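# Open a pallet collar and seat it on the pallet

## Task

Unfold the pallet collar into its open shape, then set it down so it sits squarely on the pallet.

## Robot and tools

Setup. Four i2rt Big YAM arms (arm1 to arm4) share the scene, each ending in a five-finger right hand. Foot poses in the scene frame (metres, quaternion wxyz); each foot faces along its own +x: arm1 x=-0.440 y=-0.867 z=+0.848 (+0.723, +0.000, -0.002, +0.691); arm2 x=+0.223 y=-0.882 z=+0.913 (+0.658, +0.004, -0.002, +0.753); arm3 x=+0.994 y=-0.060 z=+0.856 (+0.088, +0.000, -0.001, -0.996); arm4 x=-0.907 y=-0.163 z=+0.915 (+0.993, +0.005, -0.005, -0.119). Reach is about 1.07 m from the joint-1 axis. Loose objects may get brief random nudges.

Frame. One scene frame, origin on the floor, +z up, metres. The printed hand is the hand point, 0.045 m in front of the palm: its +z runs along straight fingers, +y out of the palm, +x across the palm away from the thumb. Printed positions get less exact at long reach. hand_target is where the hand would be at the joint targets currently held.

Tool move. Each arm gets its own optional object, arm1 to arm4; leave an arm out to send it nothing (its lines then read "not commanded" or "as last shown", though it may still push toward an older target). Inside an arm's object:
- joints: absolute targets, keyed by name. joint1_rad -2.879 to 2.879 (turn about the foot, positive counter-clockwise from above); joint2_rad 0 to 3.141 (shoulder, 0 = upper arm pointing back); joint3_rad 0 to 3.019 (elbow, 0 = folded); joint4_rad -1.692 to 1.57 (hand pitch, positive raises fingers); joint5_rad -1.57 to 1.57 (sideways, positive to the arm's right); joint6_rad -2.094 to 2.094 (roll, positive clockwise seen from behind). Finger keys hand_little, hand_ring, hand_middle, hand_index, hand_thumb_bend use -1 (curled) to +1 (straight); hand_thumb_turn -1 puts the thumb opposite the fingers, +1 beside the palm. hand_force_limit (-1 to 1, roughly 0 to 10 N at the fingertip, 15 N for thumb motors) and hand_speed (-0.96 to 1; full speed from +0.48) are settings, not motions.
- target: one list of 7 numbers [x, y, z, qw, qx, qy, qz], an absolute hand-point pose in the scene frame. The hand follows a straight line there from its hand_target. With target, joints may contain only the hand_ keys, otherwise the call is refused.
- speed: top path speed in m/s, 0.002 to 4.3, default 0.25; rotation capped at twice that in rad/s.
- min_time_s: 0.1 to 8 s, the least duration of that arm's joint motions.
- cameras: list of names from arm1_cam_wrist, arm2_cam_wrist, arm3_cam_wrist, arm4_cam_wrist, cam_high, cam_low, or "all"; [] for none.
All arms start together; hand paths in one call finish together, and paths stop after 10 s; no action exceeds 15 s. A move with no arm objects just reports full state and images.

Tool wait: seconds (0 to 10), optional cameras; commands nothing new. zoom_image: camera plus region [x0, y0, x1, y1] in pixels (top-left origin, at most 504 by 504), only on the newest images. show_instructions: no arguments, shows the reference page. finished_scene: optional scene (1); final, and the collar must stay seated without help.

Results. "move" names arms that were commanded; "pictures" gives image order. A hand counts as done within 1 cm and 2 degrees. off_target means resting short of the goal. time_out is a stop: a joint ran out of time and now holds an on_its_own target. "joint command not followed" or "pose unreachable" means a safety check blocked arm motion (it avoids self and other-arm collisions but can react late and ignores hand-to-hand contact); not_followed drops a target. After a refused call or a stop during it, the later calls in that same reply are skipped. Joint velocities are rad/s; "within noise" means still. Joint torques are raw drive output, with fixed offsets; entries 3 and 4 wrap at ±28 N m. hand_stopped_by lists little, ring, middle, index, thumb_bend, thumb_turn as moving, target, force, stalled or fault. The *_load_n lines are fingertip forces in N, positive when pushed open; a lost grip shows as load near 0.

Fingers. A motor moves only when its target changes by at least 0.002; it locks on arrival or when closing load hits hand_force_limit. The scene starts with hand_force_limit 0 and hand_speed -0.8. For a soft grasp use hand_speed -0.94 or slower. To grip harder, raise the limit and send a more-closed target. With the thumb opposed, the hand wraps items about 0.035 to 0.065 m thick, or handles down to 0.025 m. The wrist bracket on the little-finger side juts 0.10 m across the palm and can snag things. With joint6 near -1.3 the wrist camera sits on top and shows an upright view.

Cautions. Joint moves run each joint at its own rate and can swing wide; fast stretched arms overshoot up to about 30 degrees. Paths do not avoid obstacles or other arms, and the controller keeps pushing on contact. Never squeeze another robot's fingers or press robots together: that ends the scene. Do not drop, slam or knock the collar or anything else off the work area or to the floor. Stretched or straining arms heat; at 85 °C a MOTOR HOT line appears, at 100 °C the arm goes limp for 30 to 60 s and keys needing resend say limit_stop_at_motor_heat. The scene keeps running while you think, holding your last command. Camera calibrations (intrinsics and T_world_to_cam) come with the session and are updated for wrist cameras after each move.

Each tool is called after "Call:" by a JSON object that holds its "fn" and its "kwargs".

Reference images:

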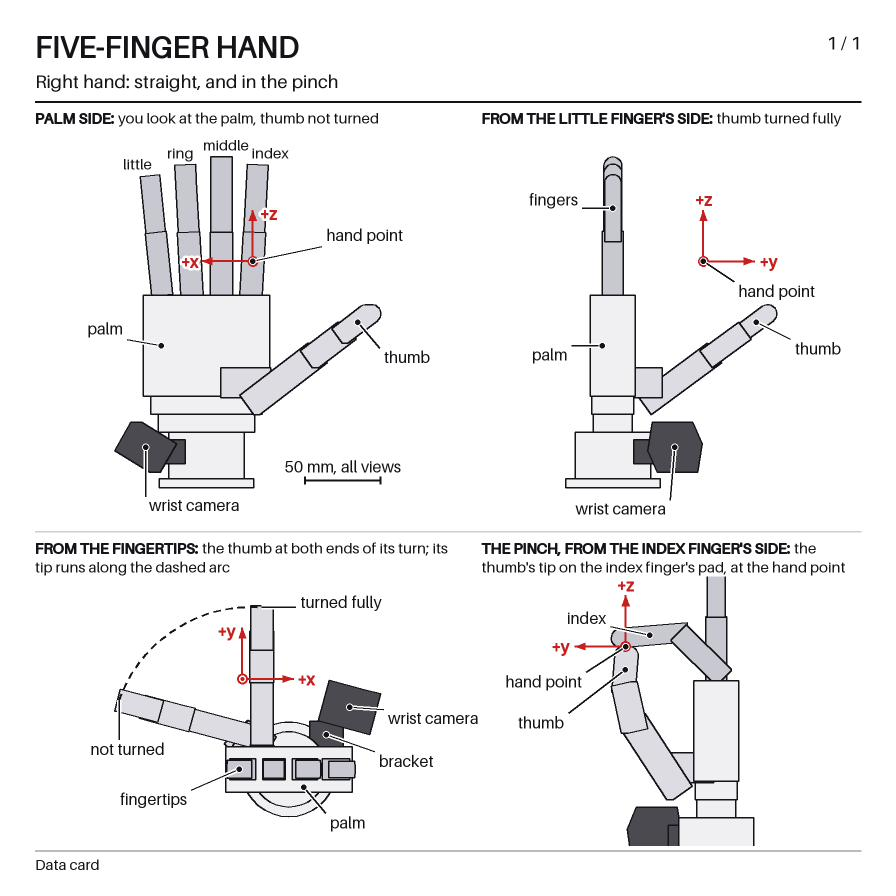

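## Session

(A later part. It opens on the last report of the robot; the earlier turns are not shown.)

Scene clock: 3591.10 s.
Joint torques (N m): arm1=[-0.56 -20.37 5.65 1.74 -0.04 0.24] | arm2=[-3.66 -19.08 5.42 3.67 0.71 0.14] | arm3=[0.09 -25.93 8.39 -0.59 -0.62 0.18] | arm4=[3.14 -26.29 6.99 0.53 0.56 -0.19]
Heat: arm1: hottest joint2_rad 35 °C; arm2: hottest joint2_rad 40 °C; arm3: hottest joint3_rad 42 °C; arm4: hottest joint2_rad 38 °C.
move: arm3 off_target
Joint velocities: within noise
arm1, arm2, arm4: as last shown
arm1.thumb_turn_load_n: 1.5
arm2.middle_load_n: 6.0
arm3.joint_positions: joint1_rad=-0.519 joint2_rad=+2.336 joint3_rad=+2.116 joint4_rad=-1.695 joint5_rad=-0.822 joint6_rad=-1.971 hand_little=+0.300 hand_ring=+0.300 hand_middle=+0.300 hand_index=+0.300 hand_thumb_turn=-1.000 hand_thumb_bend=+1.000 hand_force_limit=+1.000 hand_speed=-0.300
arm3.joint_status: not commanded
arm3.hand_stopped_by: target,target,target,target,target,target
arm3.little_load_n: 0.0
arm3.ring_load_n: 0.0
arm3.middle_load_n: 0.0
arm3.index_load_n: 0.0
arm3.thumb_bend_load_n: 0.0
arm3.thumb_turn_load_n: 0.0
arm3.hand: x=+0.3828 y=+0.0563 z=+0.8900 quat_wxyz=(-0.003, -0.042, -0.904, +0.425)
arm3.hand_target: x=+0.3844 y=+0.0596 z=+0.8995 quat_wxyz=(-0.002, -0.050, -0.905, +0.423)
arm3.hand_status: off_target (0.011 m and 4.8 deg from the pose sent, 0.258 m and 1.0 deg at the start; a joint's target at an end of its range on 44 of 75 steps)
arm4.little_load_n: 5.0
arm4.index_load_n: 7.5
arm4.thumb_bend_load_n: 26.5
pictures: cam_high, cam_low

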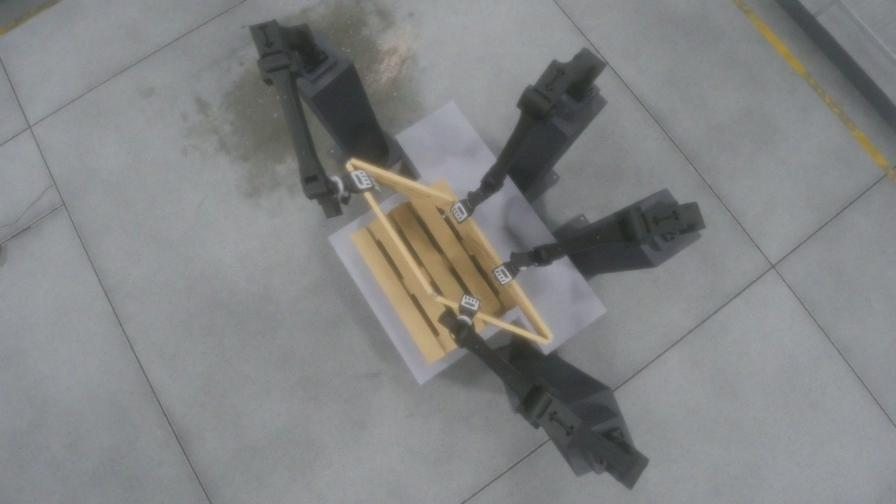

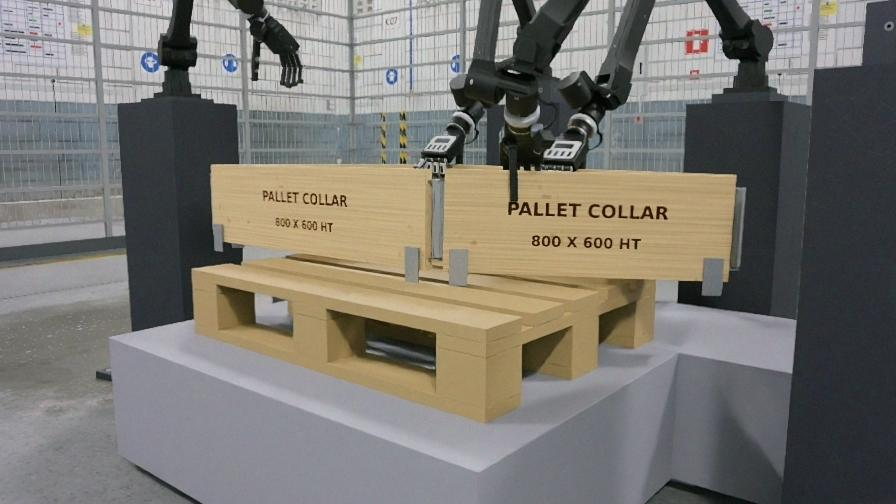

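Call:
{"fn": "move", "kwargs": {"arm3": {"joints": {"joint1_rad": -0.01, "joint2_rad": 1.838, "joint3_rad": 1.10, "joint4_rad": -0.309, "joint5_rad": 0.733, "joint6_rad": 0.858}, "min_time_s": 4.0}, "cameras": ["cam_low", "cam_high", "arm3_cam_wrist"]}}

Scene clock: 3603.70 s.
Joint torques (N m): arm1=[-0.09 -20.66 5.68 1.78 -0.05 0.21] | arm2=[-3.6 -19.25 5.45 3.62 0.73 0.14] | arm3=[1.79 -19.6 7.19 1.46 0.64 0.17] | arm4=[3.08 -26.23 6.91 0.62 0.56 -0.21]
Heat: arm1: hottest joint2_rad 35 °C; arm2: hottest joint2_rad 40 °C; arm3: hottest joint3_rad 41 °C; arm4: hottest joint2_rad 37 °C.
move: arm3 done
Joint velocities: within noise
arm1, arm2, arm4: as last shown
arm2.ring_load_n: 2.5
arm3.joint_positions: joint1_rad=-0.017 joint2_rad=+1.858 joint3_rad=+1.099 joint4_rad=-0.321 joint5_rad=+0.730 joint6_rad=+0.843 hand_little=+0.300 hand_ring=+0.300 hand_middle=+0.300 hand_index=+0.300 hand_thumb_turn=-1.000 hand_thumb_bend=+1.000 hand_force_limit=+1.000 hand_speed=-0.300
arm3.joint_status: all done
arm3.hand_stopped_by: target,target,target,target,target,target
arm3.little_load_n: 0.0
arm3.ring_load_n: 0.0
arm3.middle_load_n: 0.0
arm3.index_load_n: 0.0
arm3.thumb_bend_load_n: 0.0
arm3.thumb_turn_load_n: 0.0
arm3.hand: x=+0.4087 y=-0.0722 z=+0.8284 quat_wxyz=(+0.395, -0.856, -0.311, +0.121)
arm3.hand_target: x=+0.4017 y=-0.0773 z=+0.8419 quat_wxyz=(+0.397, -0.856, -0.300, +0.140)
arm3.hand_status: not commanded
arm4.index_load_n: 7.0
pictures: arm3_cam_wrist, cam_high, cam_low
arm3_cam_wrist: T_world_to_cam=[[0.66829, -0.27971, -0.68931, 0.27233], [-0.25364, -0.95677, 0.14233, -0.0898], [-0.69933, 0.07972, -0.71034, 0.99573]] pos_world=[0.49157, -0.08912, 0.90781]

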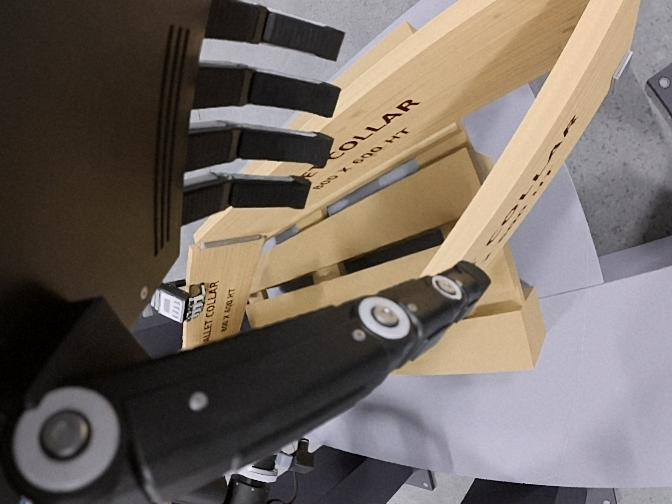

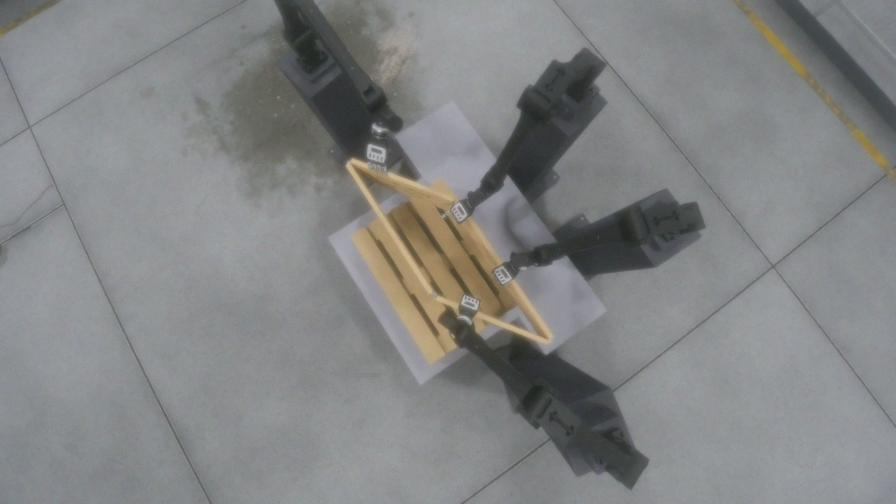

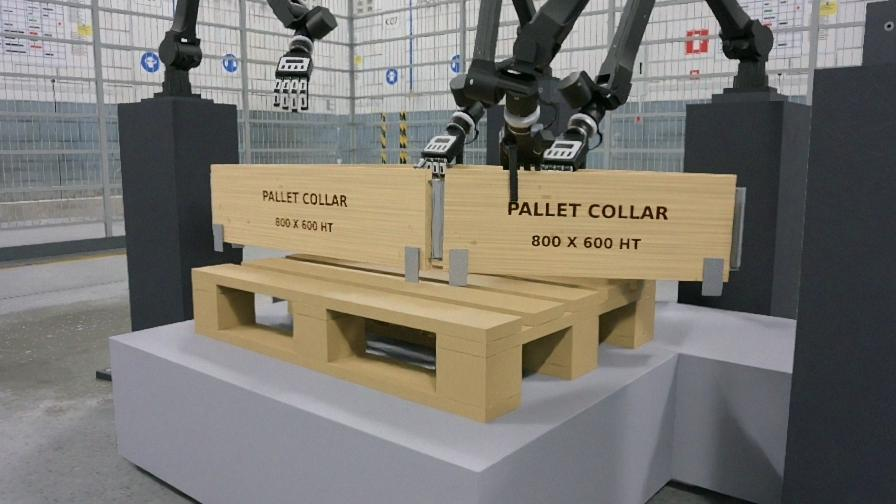

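Call:
{"fn": "zoom_image", "kwargs": {"camera": "arm3_cam_wrist", "region": [400, 0, 672, 300]}}

Scaled by 1.680 from the camera's image (finer frame: 960x720).

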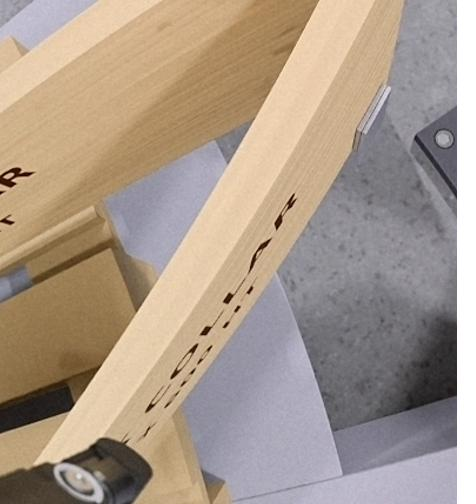

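Call:
{"fn": "move", "kwargs": {"arm3": {"target": [0.398, -0.053, 0.745, 0.3984, -0.8543, -0.3025, 0.1411], "speed": 0.12, "joints": {"hand_little": 0.15, "hand_ring": 0.15, "hand_middle": 0.15, "hand_index": 0.15}}, "cameras": ["cam_high", "arm3_cam_wrist"]}}

Scene clock: 3658.20 s.
Joint torques (N m): arm1=[-0.21 -20.37 5.81 1.61 -0.06 0.21] | arm2=[-3.55 -19.14 5.52 3.69 0.72 0.15] | arm3=[-0.38 -17.85 6 1.95 0.3 -0.09] | arm4=[2.84 -26.29 6.95 0.58 0.56 -0.2]
Heat: arm1: hottest joint2_rad 35 °C; arm2: hottest joint2_rad 39 °C; arm3: hottest joint3_rad 39 °C; arm4: hottest joint2_rad 36 °C.
move: arm3 done
Joint velocities: within noise
arm1, arm2, arm4: as last shown
arm2.thumb_bend_load_n: 22.0
arm3.joint_positions: joint1_rad=-0.050 joint2_rad=+2.036 joint3_rad=+1.059 joint4_rad=-0.042 joint5_rad=+0.710 joint6_rad=+0.809 hand_little=+0.150 hand_ring=+0.150 hand_middle=+0.150 hand_index=+0.150 hand_thumb_turn=-1.000 hand_thumb_bend=+1.000 hand_force_limit=+1.000 hand_speed=-0.300
arm3.joint_status: all done
arm3.hand_stopped_by: target,target,target,target,target,target
arm3.little_load_n: 0.0
arm3.ring_load_n: 0.0
arm3.middle_load_n: 0.0
arm3.index_load_n: 0.0
arm3.thumb_bend_load_n: 0.0
arm3.thumb_turn_load_n: 0.0
arm3.hand: x=+0.4013 y=-0.0577 z=+0.7436 quat_wxyz=(+0.396, -0.856, -0.302, +0.139)
arm3.hand_target: x=+0.3980 y=-0.0529 z=+0.7450 quat_wxyz=(+0.399, -0.854, -0.302, +0.141)
arm3.hand_status: done (0.006 m and 0.4 deg from the pose sent, 0.086 m and 2.5 deg at the start)
arm4.little_load_n: 4.5
pictures: arm3_cam_wrist, cam_high
arm3_cam_wrist: T_world_to_cam=[[0.64184, -0.28694, -0.71113, 0.24929], [-0.24837, -0.95515, 0.16124, -0.08175], [-0.72551, 0.07313, -0.68432, 0.91989]] pos_world=[0.48708, -0.07382, 0.81996]

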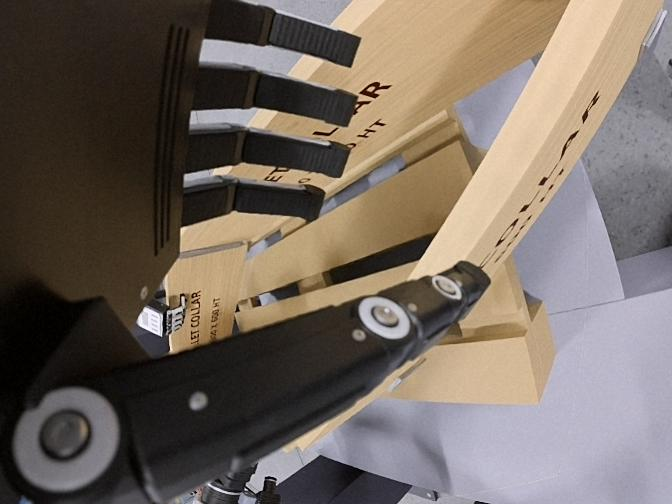

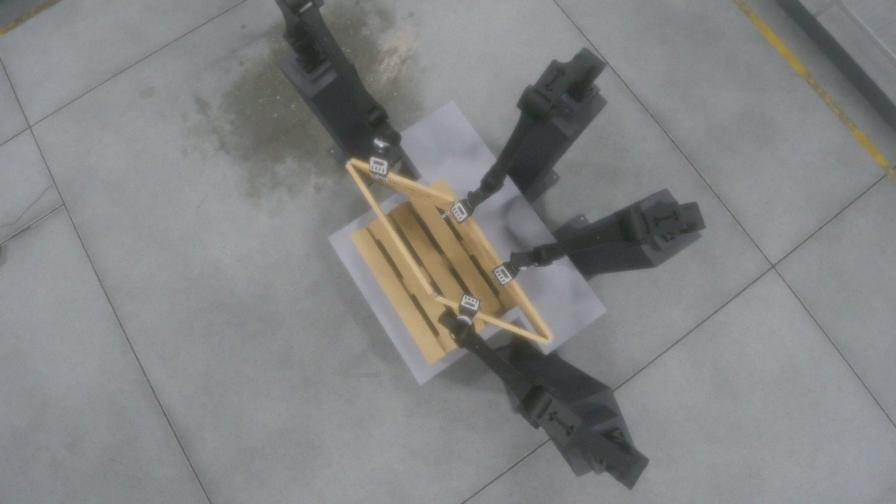

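Call:
{"fn": "zoom_image", "kwargs": {"camera": "arm3_cam_wrist", "region": [372, 0, 672, 300]}}

Scaled by 1.680 from the camera's image (finer frame: 960x720).

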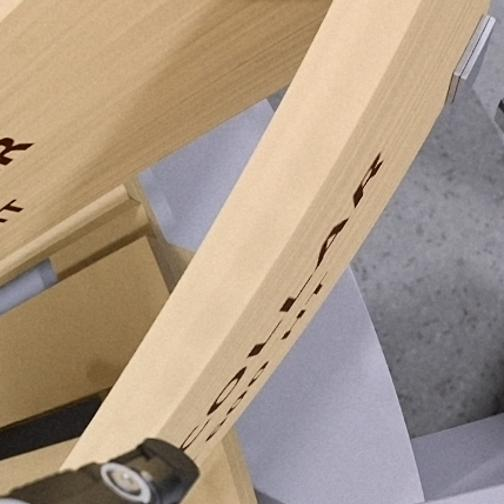

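Call:
{"fn": "move", "kwargs": {"arm3": {"target": [0.398, -0.053, 0.636, 0.3984, -0.8543, -0.3025, 0.1411], "speed": 0.06}, "cameras": ["cam_low", "arm3_cam_wrist"]}}

Scene clock: 3677.13 s.
Joint torques (N m): arm1=[-0.38 -20.31 5.65 1.72 -0.08 0.22] | arm2=[-3.66 -19.08 5.48 3.67 0.72 0.14] | arm3=[-0.5 -19.25 5.9 1.5 0.41 -0.11] | arm4=[3.14 -26.34 6.89 0.55 0.55 -0.2]
Heat: arm1: hottest joint2_rad 35 °C; arm2: hottest joint2_rad 39 °C; arm3: hottest joint3_rad 38 °C; arm4: hottest joint2_rad 36 °C.
move: arm3 off_target
Joint velocities: within noise
arm1, arm2, arm4: as last shown
arm2.ring_load_n: 2.0
arm3.joint_positions: joint1_rad=-0.050 joint2_rad=+2.296 joint3_rad=+1.085 joint4_rad=+0.173 joint5_rad=+0.709 joint6_rad=+0.808 hand_little=+0.150 hand_ring=+0.150 hand_middle=+0.150 hand_index=+0.150 hand_thumb_turn=-1.000 hand_thumb_bend=+1.000 hand_force_limit=+1.000 hand_speed=-0.300
arm3.joint_status: not commanded
arm3.hand_stopped_by: target,target,target,target,target,target
arm3.little_load_n: 0.0
arm3.ring_load_n: 0.0
arm3.middle_load_n: 0.0
arm3.index_load_n: 0.0
arm3.thumb_bend_load_n: 0.0
arm3.thumb_turn_load_n: 0.0
arm3.hand: x=+0.4136 y=-0.0562 z=+0.6307 quat_wxyz=(+0.394, -0.856, -0.307, +0.130)
arm3.hand_target: x=+0.3984 y=-0.0529 z=+0.6363 quat_wxyz=(+0.399, -0.854, -0.302, +0.141)
arm3.hand_status: off_target (0.017 m and 1.4 deg from the pose sent, 0.108 m and 0.4 deg at the start)
arm4.little_load_n: 5.0
arm4.index_load_n: 7.5
pictures: arm3_cam_wrist, cam_low
arm3_cam_wrist: T_world_to_cam=[[0.65562, -0.28498, -0.69925, 0.14846], [-0.25105, -0.95563, 0.15408, -0.05351], [-0.71213, 0.07453, -0.69808, 0.85467]] pos_world=[0.49787, -0.07252, 0.70868]

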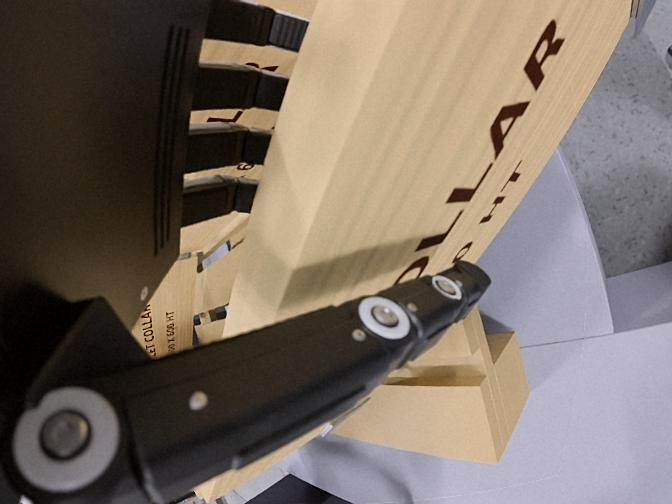

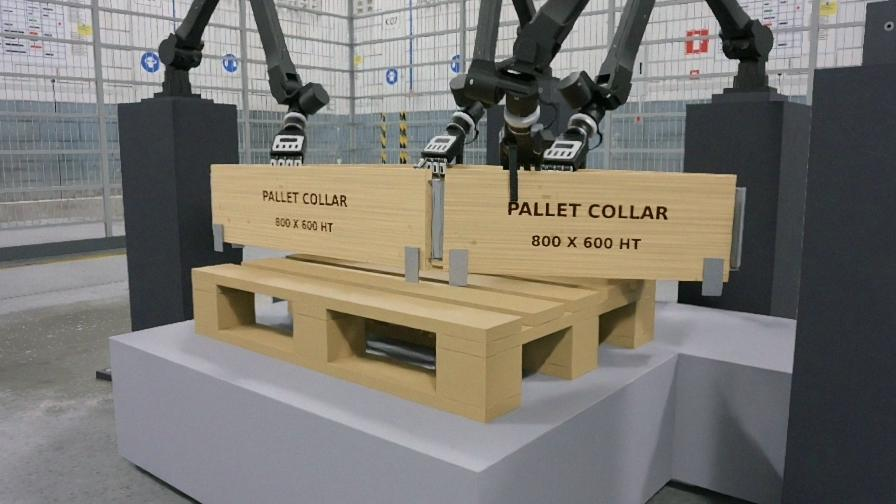

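Call:
{"fn": "move", "kwargs": {"arm3": {"target": [0.390, -0.046, 0.638, 0.3984, -0.8543, -0.3025, 0.1411], "speed": 0.05}}}

Call:
{"fn": "move", "kwargs": {"arm3": {"joints": {"hand_little": -0.8, "hand_ring": -0.8, "hand_middle": -0.8, "hand_index": -0.8, "hand_thumb_bend": 0.0, "hand_force_limit": 0.2, "hand_speed": -0.8}}, "cameras": ["arm3_cam_wrist"]}}

Scene clock: 3682.57 s.
Joint torques (N m): arm1=[-0.44 -20.25 5.64 1.69 -0.06 0.19] | arm2=[-3.6 -19.31 5.5 3.63 0.73 0.14] | arm3=[-0.32 -18.49 6.27 1.36 0.32 -0.09] | arm4=[3.14 -26.11 6.9 0.61 0.56 -0.2]
Heat: arm1: hottest joint2_rad 35 °C; arm2: hottest joint2_rad 39 °C; arm3: hottest joint3_rad 38 °C; arm4: hottest joint2_rad 36 °C.
move: arm3 off_target
Joint velocities: within noise
arm1, arm2, arm4: as last shown
arm1.ring_load_n: 6.0
arm1.thumb_turn_load_n: 1.0
arm2.thumb_bend_load_n: 22.5
arm3.joint_positions: joint1_rad=-0.065 joint2_rad=+2.296 joint3_rad=+1.104 joint4_rad=+0.174 joint5_rad=+0.701 joint6_rad=+0.791 hand_little=+0.150 hand_ring=+0.150 hand_middle=+0.150 hand_index=+0.150 hand_thumb_turn=-1.000 hand_thumb_bend=+1.000 hand_force_limit=+1.000 hand_speed=-0.300
arm3.joint_status: not commanded
arm3.hand_stopped_by: target,target,target,target,target,target
arm3.little_load_n: 0.0
arm3.ring_load_n: 0.0
arm3.middle_load_n: 0.0
arm3.index_load_n: 0.0
arm3.thumb_bend_load_n: 0.0
arm3.thumb_turn_load_n: 0.0
arm3.hand: x=+0.4033 y=-0.0499 z=+0.6348 quat_wxyz=(+0.395, -0.856, -0.305, +0.134)
arm3.hand_target: x=+0.3903 y=-0.0460 z=+0.6383 quat_wxyz=(+0.398, -0.854, -0.303, +0.141)
arm3.hand_status: off_target (0.014 m and 0.9 deg from the pose sent, 0.027 m and 1.4 deg at the start)
arm4.index_load_n: 7.0
pictures: none

Scene clock: 3686.30 s.
Joint torques (N m): arm1=[-0.38 -20.48 5.72 1.63 -0.07 0.23] | arm2=[-3.66 -19.08 5.5 3.71 0.71 0.15] | arm3=[-0.38 -19.14 6.13 1.22 0.8 -0.05] | arm4=[2.96 -26.34 6.93 0.57 0.56 -0.21]
Heat: arm1: hottest joint2_rad 35 °C; arm2: hottest joint2_rad 39 °C; arm3: hottest joint3_rad 38 °C; arm4: hottest joint2_rad 36 °C.
move: arm3 off_target
Joint velocities: within noise
arm1, arm2, arm4: as last shown
arm1.ring_load_n: 7.0
arm1.thumb_turn_load_n: 1.5
arm2.thumb_bend_load_n: 22.0
arm3.joint_positions: joint1_rad=-0.065 joint2_rad=+2.297 joint3_rad=+1.104 joint4_rad=+0.174 joint5_rad=+0.689 joint6_rad=+0.787 hand_little=-0.800 hand_ring=-0.550 hand_middle=-0.401 hand_index=-0.457 hand_thumb_turn=-1.000 hand_thumb_bend=+0.713 hand_force_limit=+0.200 hand_speed=-0.800
arm3.joint_status: hand_ring off_target (ended at -0.550, target -0.800); hand_middle off_target (ended at -0.401, target -0.800); hand_index off_target (ended at -0.457, target -0.800); hand_thumb_bend off_target (ended at +0.713, target +0.000); the others done
arm3.hand_stopped_by: target,force,force,force,force,target
arm3.little_load_n: 0.5
arm3.ring_load_n: 6.5
arm3.middle_load_n: 4.5
arm3.index_load_n: 5.5
arm3.thumb_bend_load_n: 11.5
arm3.thumb_turn_load_n: 0.0
arm3.hand: x=+0.4037 y=-0.0522 z=+0.6333 quat_wxyz=(+0.390, -0.857, -0.309, +0.135)
arm3.hand_target: x=+0.3901 y=-0.0459 z=+0.6385 quat_wxyz=(+0.399, -0.854, -0.302, +0.141)
arm3.hand_status: not commanded
arm3_cam_wrist: T_world_to_cam=[[0.65566, -0.28561, -0.69896, 0.1576], [-0.24167, -0.95638, 0.1641, -0.06273], [-0.71534, 0.06132, -0.69608, 0.84849]] pos_world=[0.48846, -0.06701, 0.71107]

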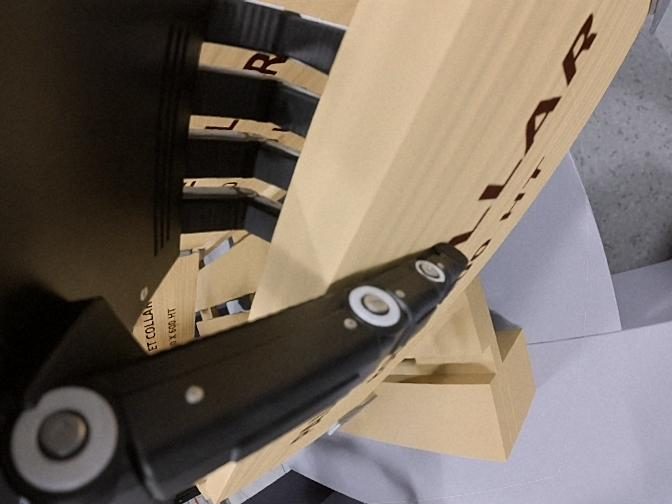

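Call:
{"fn": "zoom_image", "kwargs": {"camera": "arm3_cam_wrist", "region": [180, 0, 480, 320]}}

Scaled by 1.575 from the camera's image (finer frame: 960x720).

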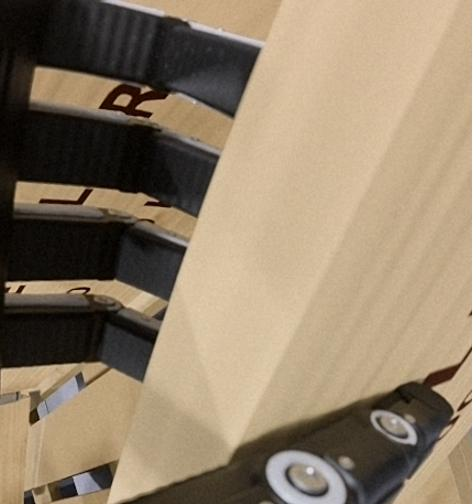

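Call:
{"fn": "move", "kwargs": {"arm3": {"joints": {"hand_little": 0.1, "hand_ring": 0.1, "hand_middle": 0.1, "hand_index": 0.1, "hand_thumb_bend": 1.0, "hand_speed": 0.0}}}}

Call:
{"fn": "move", "kwargs": {"arm3": {"target": [0.393, -0.051, 0.638, 0.4019, -0.862, -0.2801, 0.1306], "speed": 0.05}}}

Call:
{"fn": "move", "kwargs": {"arm3": {"joints": {"hand_little": -0.8, "hand_ring": -0.8, "hand_middle": -0.8, "hand_index": -0.8, "hand_thumb_bend": 0.01, "hand_force_limit": 0.2, "hand_speed": -0.8}}, "cameras": ["arm3_cam_wrist"]}}

Scene clock: 3729.63 s.
Joint torques (N m): arm1=[-0.38 -20.66 5.79 1.68 -0.07 0.2] | arm2=[-3.66 -19.14 5.57 3.52 0.68 0.16] | arm3=[-0.67 -18.61 6.11 1.48 0.54 -0.05] | arm4=[3.43 -26.46 6.97 0.54 0.53 -0.2]
Heat: arm1: hottest joint2_rad 35 °C; arm2: hottest joint2_rad 39 °C; arm3: hottest joint2_rad 37 °C; arm4: hottest joint2_rad 36 °C.
move: arm3 done
Joint velocities: within noise
arm1.joint_positions: joint1_rad=-0.305 joint2_rad=+2.399 joint3_rad=+1.245 joint4_rad=+0.455 joint5_rad=-0.255 joint6_rad=-0.242 hand_little=-0.578 hand_ring=-0.441 hand_middle=-0.352 hand_index=-0.449 hand_thumb_turn=-1.000 hand_thumb_bend=+0.587 hand_force_limit=+1.000 hand_speed=+0.600
arm1.joint_status: not commanded
arm1.hand_stopped_by: force,force,force,force,force,target
arm1.little_load_n: 0.5
arm1.ring_load_n: 6.5
arm1.middle_load_n: 6.0
arm1.index_load_n: 11.0
arm1.thumb_bend_load_n: 32.0
arm1.thumb_turn_load_n: 1.5
arm1.hand: x=-0.2737 y=-0.2281 z=+0.6204 quat_wxyz=(-0.435, +0.900, +0.005, +0.013)
arm1.hand_target: x=-0.2720 y=-0.2181 z=+0.6263 quat_wxyz=(-0.445, +0.895, -0.003, +0.012)
arm1.hand_status: not commanded
arm2.joint_positions: joint1_rad=+0.117 joint2_rad=+2.532 joint3_rad=+1.281 joint4_rad=+0.510 joint5_rad=+0.229 joint6_rad=+0.135 hand_little=+1.000 hand_ring=-0.432 hand_middle=-0.369 hand_index=-0.447 hand_thumb_turn=-1.000 hand_thumb_bend=+0.708 hand_force_limit=+1.000 hand_speed=+0.600
arm2.joint_status: not commanded
arm2.hand_stopped_by: fault,force,force,force,force,target
arm2.little_load_n: 0.0
arm2.ring_load_n: 2.5
arm2.middle_load_n: 6.0
arm2.index_load_n: 0.0
arm2.thumb_bend_load_n: 22.5
arm2.thumb_turn_load_n: 1.0
arm2.hand: x=+0.0659 y=-0.2446 z=+0.6227 quat_wxyz=(-0.417, +0.909, +0.006, +0.024)
arm2.hand_target: x=+0.0783 y=-0.2259 z=+0.6305 quat_wxyz=(-0.440, +0.898, -0.015, +0.028)
arm2.hand_status: not commanded
arm3.joint_positions: joint1_rad=-0.066 joint2_rad=+2.299 joint3_rad=+1.104 joint4_rad=+0.174 joint5_rad=+0.696 joint6_rad=+0.786 hand_little=+0.100 hand_ring=+0.100 hand_middle=+0.100 hand_index=+0.100 hand_thumb_turn=-1.000 hand_thumb_bend=+1.000 hand_force_limit=+0.200 hand_speed=+0.000
arm3.joint_status: all done
arm3.hand_stopped_by: target,target,target,target,target,target
arm3.little_load_n: 0.0
arm3.ring_load_n: 0.0
arm3.middle_load_n: 0.0
arm3.index_load_n: 0.0
arm3.thumb_bend_load_n: 0.0
arm3.thumb_turn_load_n: 0.5
arm3.hand: x=+0.4041 y=-0.0500 z=+0.6328 quat_wxyz=(+0.393, -0.856, -0.308, +0.133)
arm3.hand_target: x=+0.3902 y=-0.0461 z=+0.6383 quat_wxyz=(+0.398, -0.854, -0.302, +0.141)
arm3.hand_status: not commanded
arm4.joint_positions: joint1_rad=+0.593 joint2_rad=+2.611 joint3_rad=+1.655 joint4_rad=-0.347 joint5_rad=+0.831 joint6_rad=+1.183 hand_little=-0.878 hand_ring=-0.586 hand_middle=-0.492 hand_index=-0.586 hand_thumb_turn=-1.000 hand_thumb_bend=+0.693 hand_force_limit=+1.000 hand_speed=+0.600
arm4.joint_status: not commanded
arm4.hand_stopped_by: force,force,force,force,force,target
arm4.little_load_n: 5.0
arm4.ring_load_n: 2.5
arm4.middle_load_n: 10.0
arm4.index_load_n: 7.5
arm4.thumb_bend_load_n: 26.5
arm4.thumb_turn_load_n: 5.0
arm4.hand: x=-0.2361 y=-0.0184 z=+0.6304 quat_wxyz=(-0.121, +0.276, -0.866, +0.400)
arm4.hand_target: x=-0.2304 y=-0.0060 z=+0.6302 quat_wxyz=(-0.127, +0.285, -0.862, +0.399)
arm4.hand_status: not commanded
pictures: none

Scene clock: 3730.90 s.
Joint torques (N m): arm1=[-0.67 -20.07 5.71 1.72 -0.06 0.24] | arm2=[-3.78 -19.25 5.52 3.54 0.71 0.15] | arm3=[1.03 -19.19 6.27 0.87 0.57 0.12] | arm4=[3.08 -26.11 6.93 0.54 0.53 -0.19]
Heat: arm1: hottest joint2_rad 35 °C; arm2: hottest joint2_rad 39 °C; arm3: hottest joint2_rad 37 °C; arm4: hottest joint2_rad 36 °C.
move: arm3 off_target
Joint velocities: within noise
arm1, arm2, arm4: as last shown
arm1.ring_load_n: 6.0
arm1.middle_load_n: 5.5
arm2.ring_load_n: 2.0
arm2.middle_load_n: 6.5
arm2.thumb_bend_load_n: 22.0
arm3.joint_positions: joint1_rad=-0.065 joint2_rad=+2.299 joint3_rad=+1.117 joint4_rad=+0.120 joint5_rad=+0.732 joint6_rad=+0.841 hand_little=+0.100 hand_ring=+0.100 hand_middle=+0.100 hand_index=+0.100 hand_thumb_turn=-1.000 hand_thumb_bend=+1.000 hand_force_limit=+0.200 hand_speed=+0.000
arm3.joint_status: not commanded
arm3.hand_stopped_by: target,target,target,target,target,target
arm3.little_load_n: 0.0
arm3.ring_load_n: 0.0
arm3.middle_load_n: 0.0
arm3.index_load_n: 0.0
arm3.thumb_bend_load_n: 0.0
arm3.thumb_turn_load_n: 0.0
arm3.hand: x=+0.4067 y=-0.0443 z=+0.6334 quat_wxyz=(+0.400, -0.862, -0.287, +0.119)
arm3.hand_target: x=+0.3934 y=-0.0510 z=+0.6382 quat_wxyz=(+0.402, -0.862, -0.280, +0.131)
arm3.hand_status: off_target (0.016 m and 1.5 deg from the pose sent, 0.012 m and 3.4 deg at the start)
arm4.little_load_n: 4.5
pictures: none

Scene clock: 3734.60 s.
Joint torques (N m): arm1=[-0.32 -20.72 5.79 1.51 -0.06 0.23] | arm2=[-3.55 -19.31 5.49 3.58 0.72 0.16] | arm3=[0.32 -19.78 6.2 1.21 0.7 0.11] | arm4=[3.14 -26.4 6.95 0.54 0.53 -0.2]
Heat: arm1: hottest joint2_rad 35 °C; arm2: hottest joint2_rad 39 °C; arm3: hottest joint2_rad 37 °C; arm4: hottest joint2_rad 36 °C.
move: arm3 off_target
Joint velocities: within noise
arm1, arm2, arm4: as last shown
arm1.ring_load_n: 6.5
arm2.ring_load_n: 2.5
arm2.middle_load_n: 6.0
arm3.joint_positions: joint1_rad=-0.057 joint2_rad=+2.300 joint3_rad=+1.117 joint4_rad=+0.112 joint5_rad=+0.729 joint6_rad=+0.842 hand_little=-0.730 hand_ring=-0.507 hand_middle=-0.396 hand_index=-0.470 hand_thumb_turn=-1.000 hand_thumb_bend=+0.713 hand_force_limit=+0.200 hand_speed=-0.800
arm3.joint_status: hand_little off_target (ended at -0.730, target -0.800); hand_ring off_target (ended at -0.507, target -0.800); hand_middle off_target (ended at -0.396, target -0.800); hand_index off_target (ended at -0.470, target -0.800); hand_thumb_bend off_target (ended at +0.713, target +0.010); the others done
arm3.hand_stopped_by: force,force,force,force,force,target
arm3.little_load_n: 5.5
arm3.ring_load_n: 4.0
arm3.middle_load_n: 4.5
arm3.index_load_n: 4.5
arm3.thumb_bend_load_n: 11.0
arm3.thumb_turn_load_n: 0.0
arm3.hand: x=+0.4089 y=-0.0495 z=+0.6315 quat_wxyz=(+0.398, -0.862, -0.292, +0.117)
arm3.hand_target: x=+0.3934 y=-0.0510 z=+0.6382 quat_wxyz=(+0.402, -0.862, -0.280, +0.131)
arm3.hand_status: not commanded
arm4.index_load_n: 7.0
arm3_cam_wrist: T_world_to_cam=[[0.65153, -0.30603, -0.69416, 0.15141], [-0.2894, -0.94609, 0.14547, -0.02686], [-0.70125, 0.10611, -0.70497, 0.85279]] pos_world=[0.4916, -0.06957, 0.7102]

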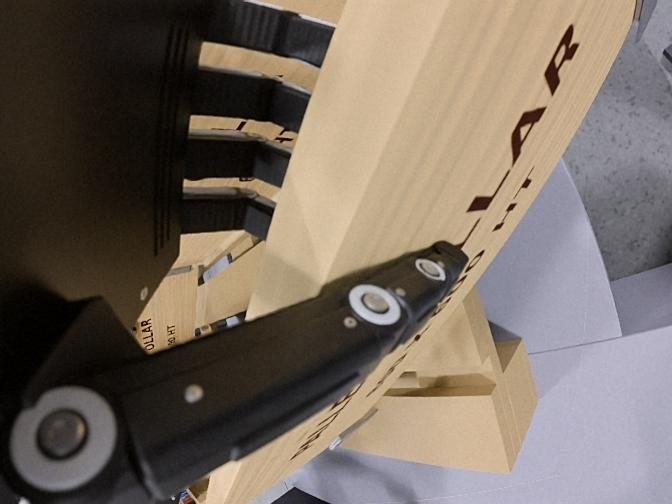

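Call:
{"fn": "move", "kwargs": {"arm3": {"joints": {"hand_thumb_bend": -0.4, "hand_force_limit": 1.0, "hand_speed": -0.2}}}}

Call:
{"fn": "move", "kwargs": {"arm3": {"joints": {"hand_little": -0.97, "hand_ring": -0.95, "hand_middle": -0.95, "hand_index": -0.95, "hand_force_limit": 1.0, "hand_speed": 0.6}}, "cameras": ["arm3_cam_wrist", "cam_high"]}}

Scene clock: 3739.97 s.
Joint torques (N m): arm1=[-0.21 -20.13 5.71 1.68 -0.05 0.24] | arm2=[-3.78 -19.02 5.57 3.67 0.71 0.16] | arm3=[1.08 -19.31 6.15 1.02 0.71 0.19] | arm4=[3.19 -26.17 6.95 0.54 0.54 -0.2]
Heat: arm1: hottest joint2_rad 35 °C; arm2: hottest joint2_rad 39 °C; arm3: hottest joint2_rad 37 °C; arm4: hottest joint2_rad 36 °C.
move: arm3 off_target
Joint velocities: within noise
arm1, arm2, arm4: as last shown
arm1.thumb_turn_load_n: 1.0
arm2.ring_load_n: 2.0
arm3.joint_positions: joint1_rad=-0.057 joint2_rad=+2.300 joint3_rad=+1.117 joint4_rad=+0.112 joint5_rad=+0.729 joint6_rad=+0.842 hand_little=-0.730 hand_ring=-0.507 hand_middle=-0.396 hand_index=-0.470 hand_thumb_turn=-1.000 hand_thumb_bend=+0.688 hand_force_limit=+1.000 hand_speed=-0.200
arm3.joint_status: hand_thumb_bend off_target (ended at +0.688, target -0.400); the others done
arm3.hand_stopped_by: force,force,force,force,force,target
arm3.little_load_n: 6.0
arm3.ring_load_n: 4.0
arm3.middle_load_n: 4.0
arm3.index_load_n: 4.5
arm3.thumb_bend_load_n: 14.5
arm3.thumb_turn_load_n: -0.5
arm3.hand: x=+0.4089 y=-0.0495 z=+0.6315 quat_wxyz=(+0.398, -0.862, -0.292, +0.117)
arm3.hand_target: x=+0.3934 y=-0.0509 z=+0.6383 quat_wxyz=(+0.402, -0.862, -0.280, +0.131)
arm3.hand_status: not commanded
arm4.little_load_n: 5.0
arm4.middle_load_n: 9.5
pictures: none

Scene clock: 3740.47 s.
Joint torques (N m): arm1=[-0.38 -20.78 5.64 1.65 -0.04 0.23] | arm2=[-3.49 -19.08 5.6 3.4 0.71 0.16] | arm3=[1.44 -18.9 5.91 1.14 0.63 0.15] | arm4=[3.19 -26.29 6.94 0.55 0.59 -0.21]
Heat: arm1: hottest joint2_rad 35 °C; arm2: hottest joint2_rad 39 °C; arm3: hottest joint2_rad 37 °C; arm4: hottest joint2_rad 36 °C.
move: arm3 off_target
Joint velocities: within noise
arm1, arm2, arm4: as last shown
arm1.joint_positions: joint1_rad=-0.303 joint2_rad=+2.401 joint3_rad=+1.245 joint4_rad=+0.455 joint5_rad=-0.255 joint6_rad=-0.242 hand_little=-0.578 hand_ring=-0.441 hand_middle=-0.352 hand_index=-0.449 hand_thumb_turn=-1.000 hand_thumb_bend=+0.587 hand_force_limit=+1.000 hand_speed=+0.600
arm1.thumb_bend_load_n: 31.5
arm1.thumb_turn_load_n: 1.5
arm1.hand: x=-0.2750 y=-0.2286 z=+0.6190 quat_wxyz=(-0.434, +0.901, +0.006, +0.013)
arm1.hand_target: x=-0.2721 y=-0.2180 z=+0.6263 quat_wxyz=(-0.445, +0.895, -0.003, +0.012)
arm2.joint_positions: joint1_rad=+0.118 joint2_rad=+2.533 joint3_rad=+1.280 joint4_rad=+0.513 joint5_rad=+0.230 joint6_rad=+0.135 hand_little=+1.000 hand_ring=-0.432 hand_middle=-0.369 hand_index=-0.447 hand_thumb_turn=-1.000 hand_thumb_bend=+0.708 hand_force_limit=+1.000 hand_speed=+0.600
arm2.middle_load_n: 6.5
arm2.thumb_turn_load_n: 1.5
arm2.hand: x=+0.0655 y=-0.2447 z=+0.6227 quat_wxyz=(-0.418, +0.908, +0.006, +0.024)
arm2.hand_target: x=+0.0782 y=-0.2257 z=+0.6308 quat_wxyz=(-0.440, +0.897, -0.015, +0.028)
arm3.joint_positions: joint1_rad=-0.061 joint2_rad=+2.303 joint3_rad=+1.121 joint4_rad=+0.112 joint5_rad=+0.730 joint6_rad=+0.841 hand_little=-0.949 hand_ring=-0.623 hand_middle=-0.509 hand_index=-0.586 hand_thumb_turn=-1.000 hand_thumb_bend=+0.690 hand_force_limit=+1.000 hand_speed=+0.600
arm3.joint_status: hand_little off_target (ended at -0.949, target -0.970); hand_ring off_target (ended at -0.623, target -0.950); hand_middle off_target (ended at -0.509, target -0.950); hand_index off_target (ended at -0.586, target -0.950); the others done
arm3.hand_stopped_by: force,force,force,force,force,target
arm3.little_load_n: 12.0
arm3.ring_load_n: 8.5
arm3.middle_load_n: 14.0
arm3.index_load_n: 9.5
arm3.thumb_bend_load_n: 23.0
arm3.thumb_turn_load_n: 0.0
arm3.hand: x=+0.4076 y=-0.0472 z=+0.6311 quat_wxyz=(+0.399, -0.862, -0.290, +0.117)
arm3.hand_target: x=+0.3934 y=-0.0510 z=+0.6382 quat_wxyz=(+0.402, -0.862, -0.280, +0.131)
arm3.hand_status: not commanded
arm4.joint_positions: joint1_rad=+0.593 joint2_rad=+2.612 joint3_rad=+1.655 joint4_rad=-0.347 joint5_rad=+0.831 joint6_rad=+1.187 hand_little=-0.877 hand_ring=-0.586 hand_middle=-0.492 hand_index=-0.586 hand_thumb_turn=-1.000 hand_thumb_bend=+0.693 hand_force_limit=+1.000 hand_speed=+0.600
arm4.little_load_n: 4.5
arm4.ring_load_n: 2.0
arm4.middle_load_n: 10.0
arm4.index_load_n: 7.5
arm4.thumb_turn_load_n: 5.5
arm4.hand: x=-0.2363 y=-0.0186 z=+0.6297 quat_wxyz=(-0.121, +0.274, -0.866, +0.399)
arm4.hand_target: x=-0.2305 y=-0.0060 z=+0.6301 quat_wxyz=(-0.127, +0.285, -0.862, +0.399)
arm3_cam_wrist: T_world_to_cam=[[0.64935, -0.30799, -0.69533, 0.15425], [-0.29309, -0.94504, 0.14488, -0.02308], [-0.70174, 0.10971, -0.70393, 0.85108]] pos_world=[0.49031, -0.06767, 0.7097]

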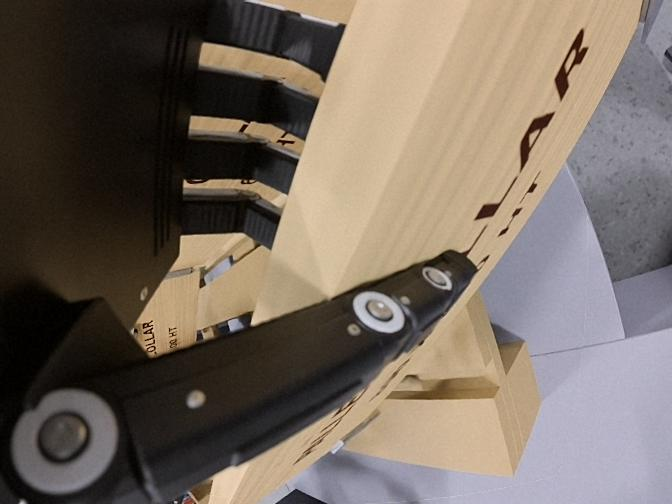

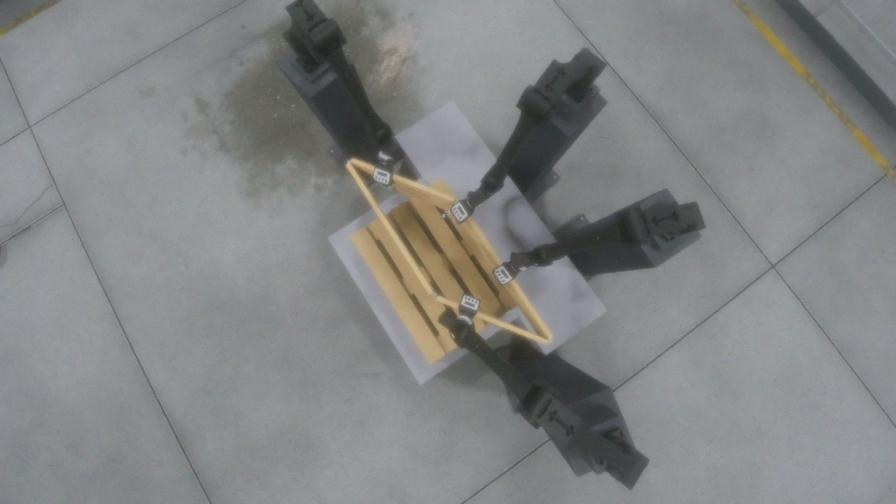

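Call:
{"fn": "move", "kwargs": {"arm2": {"joints": {"hand_ring": -0.97, "hand_middle": -0.97, "hand_index": -0.97, "hand_force_limit": 1.0, "hand_speed": 0.4}}, "arm1": {"joints": {"hand_little": -0.97, "hand_ring": -0.97, "hand_middle": -0.97, "hand_force_limit": 1.0, "hand_speed": 0.2}}, "arm4": {"joints": {"hand_little": -0.97, "hand_ring": -0.97, "hand_index": -0.97, "hand_force_limit": 1.0, "hand_speed": 0.2}}, "cameras": ["arm2_cam_wrist"]}}

Scene clock: 3767.20 s.
Joint torques (N m): arm1=[-0.32 -21.07 5.55 1.68 0.03 0.25] | arm2=[-3.6 -19.6 5.59 3.34 0.73 0.16] | arm3=[0.79 -19.31 6.01 1.13 0.52 0.15] | arm4=[3.55 -26.11 6.97 0.57 0.73 -0.23]
Heat: arm1: hottest joint2_rad 35 °C; arm2: hottest joint2_rad 39 °C; arm3: hottest joint3_rad 37 °C; arm4: hottest joint2_rad 37 °C.
move: arm1 off_target; arm2 off_target; arm4 off_target
Joint velocities: within noise
arm1.joint_positions: joint1_rad=-0.303 joint2_rad=+2.404 joint3_rad=+1.248 joint4_rad=+0.455 joint5_rad=-0.257 joint6_rad=-0.245 hand_little=-0.671 hand_ring=-0.502 hand_middle=-0.406 hand_index=-0.449 hand_thumb_turn=-1.000 hand_thumb_bend=+0.587 hand_force_limit=+1.000 hand_speed=+0.200
arm1.joint_status: hand_little off_target (ended at -0.671, target -0.970); hand_ring off_target (ended at -0.502, target -0.970); hand_middle off_target (ended at -0.406, target -0.970); the others done
arm1.hand_stopped_by: force,force,force,force,force,target
arm1.little_load_n: 10.0
arm1.ring_load_n: 15.0
arm1.middle_load_n: 16.5
arm1.index_load_n: 5.0
arm1.thumb_bend_load_n: 36.0
arm1.thumb_turn_load_n: 1.5
arm1.hand: x=-0.2749 y=-0.2279 z=+0.6182 quat_wxyz=(-0.435, +0.900, +0.008, +0.012)
arm1.hand_target: x=-0.2721 y=-0.2180 z=+0.6262 quat_wxyz=(-0.445, +0.895, -0.003, +0.012)
arm1.hand_status: not commanded
arm2.joint_positions: joint1_rad=+0.117 joint2_rad=+2.535 joint3_rad=+1.280 joint4_rad=+0.517 joint5_rad=+0.228 joint6_rad=+0.135 hand_little=+1.000 hand_ring=-0.486 hand_middle=-0.407 hand_index=-0.512 hand_thumb_turn=-1.000 hand_thumb_bend=+0.710 hand_force_limit=+1.000 hand_speed=+0.400
arm2.joint_status: hand_ring off_target (ended at -0.486, target -0.970); hand_middle off_target (ended at -0.407, target -0.970); hand_index off_target (ended at -0.512, target -0.970); the others done
arm2.hand_stopped_by: fault,force,force,force,force,target
arm2.little_load_n: 0.0
arm2.ring_load_n: 10.5
arm2.middle_load_n: 12.0
arm2.index_load_n: 12.0
arm2.thumb_bend_load_n: 30.0
arm2.thumb_turn_load_n: 1.0
arm2.hand: x=+0.0657 y=-0.2446 z=+0.6218 quat_wxyz=(-0.418, +0.908, +0.006, +0.023)
arm2.hand_target: x=+0.0783 y=-0.2259 z=+0.6305 quat_wxyz=(-0.440, +0.898, -0.015, +0.028)
arm2.hand_status: not commanded
arm3: as last shown
arm3.joint_positions: joint1_rad=-0.060 joint2_rad=+2.302 joint3_rad=+1.121 joint4_rad=+0.112 joint5_rad=+0.733 joint6_rad=+0.839 hand_little=-0.949 hand_ring=-0.623 hand_middle=-0.509 hand_index=-0.586 hand_thumb_turn=-1.000 hand_thumb_bend=+0.690 hand_force_limit=+1.000 hand_speed=+0.600
arm3.little_load_n: 11.5
arm3.thumb_bend_load_n: 23.5
arm3.hand: x=+0.4073 y=-0.0468 z=+0.6319 quat_wxyz=(+0.400, -0.861, -0.291, +0.117)
arm3.hand_target: x=+0.3934 y=-0.0511 z=+0.6382 quat_wxyz=(+0.402, -0.862, -0.280, +0.131)
arm4.joint_positions: joint1_rad=+0.591 joint2_rad=+2.613 joint3_rad=+1.655 joint4_rad=-0.347 joint5_rad=+0.827 joint6_rad=+1.185 hand_little=-0.951 hand_ring=-0.665 hand_middle=-0.492 hand_index=-0.641 hand_thumb_turn=-1.000 hand_thumb_bend=+0.693 hand_force_limit=+1.000 hand_speed=+0.200
arm4.joint_status: hand_ring off_target (ended at -0.665, target -0.970); hand_index off_target (ended at -0.641, target -0.970); the others done
arm4.hand_stopped_by: force,force,force,force,force,target
arm4.little_load_n: 12.0
arm4.ring_load_n: 17.0
arm4.middle_load_n: 7.5
arm4.index_load_n: 20.5
arm4.thumb_bend_load_n: 27.5
arm4.thumb_turn_load_n: 5.0
arm4.hand: x=-0.2363 y=-0.0196 z=+0.6290 quat_wxyz=(-0.120, +0.275, -0.867, +0.398)
arm4.hand_target: x=-0.2305 y=-0.0060 z=+0.6301 quat_wxyz=(-0.127, +0.285, -0.862, +0.399)
arm4.hand_status: not commanded
arm2_cam_wrist: T_world_to_cam=[[0.29184, -0.63548, -0.71484, 0.26739], [-0.84944, -0.51573, 0.11168, -0.13774], [-0.43963, 0.57462, -0.69032, 0.71442]] pos_world=[0.11904, -0.31163, 0.69969]

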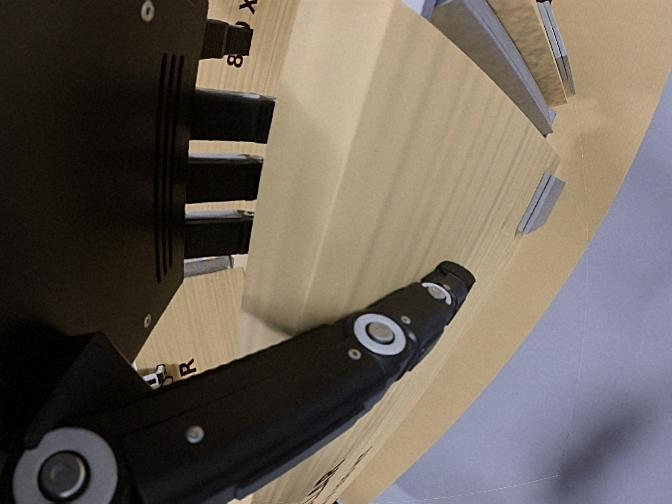

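Call:
{"fn": "zoom_image", "kwargs": {"camera": "cam_high", "region": [440, 180, 570, 350]}}

This scene's latest camera images include none from cam_high. They are from: arm2_cam_wrist. cam_high's image comes with the result of a call that names it in "cameras".


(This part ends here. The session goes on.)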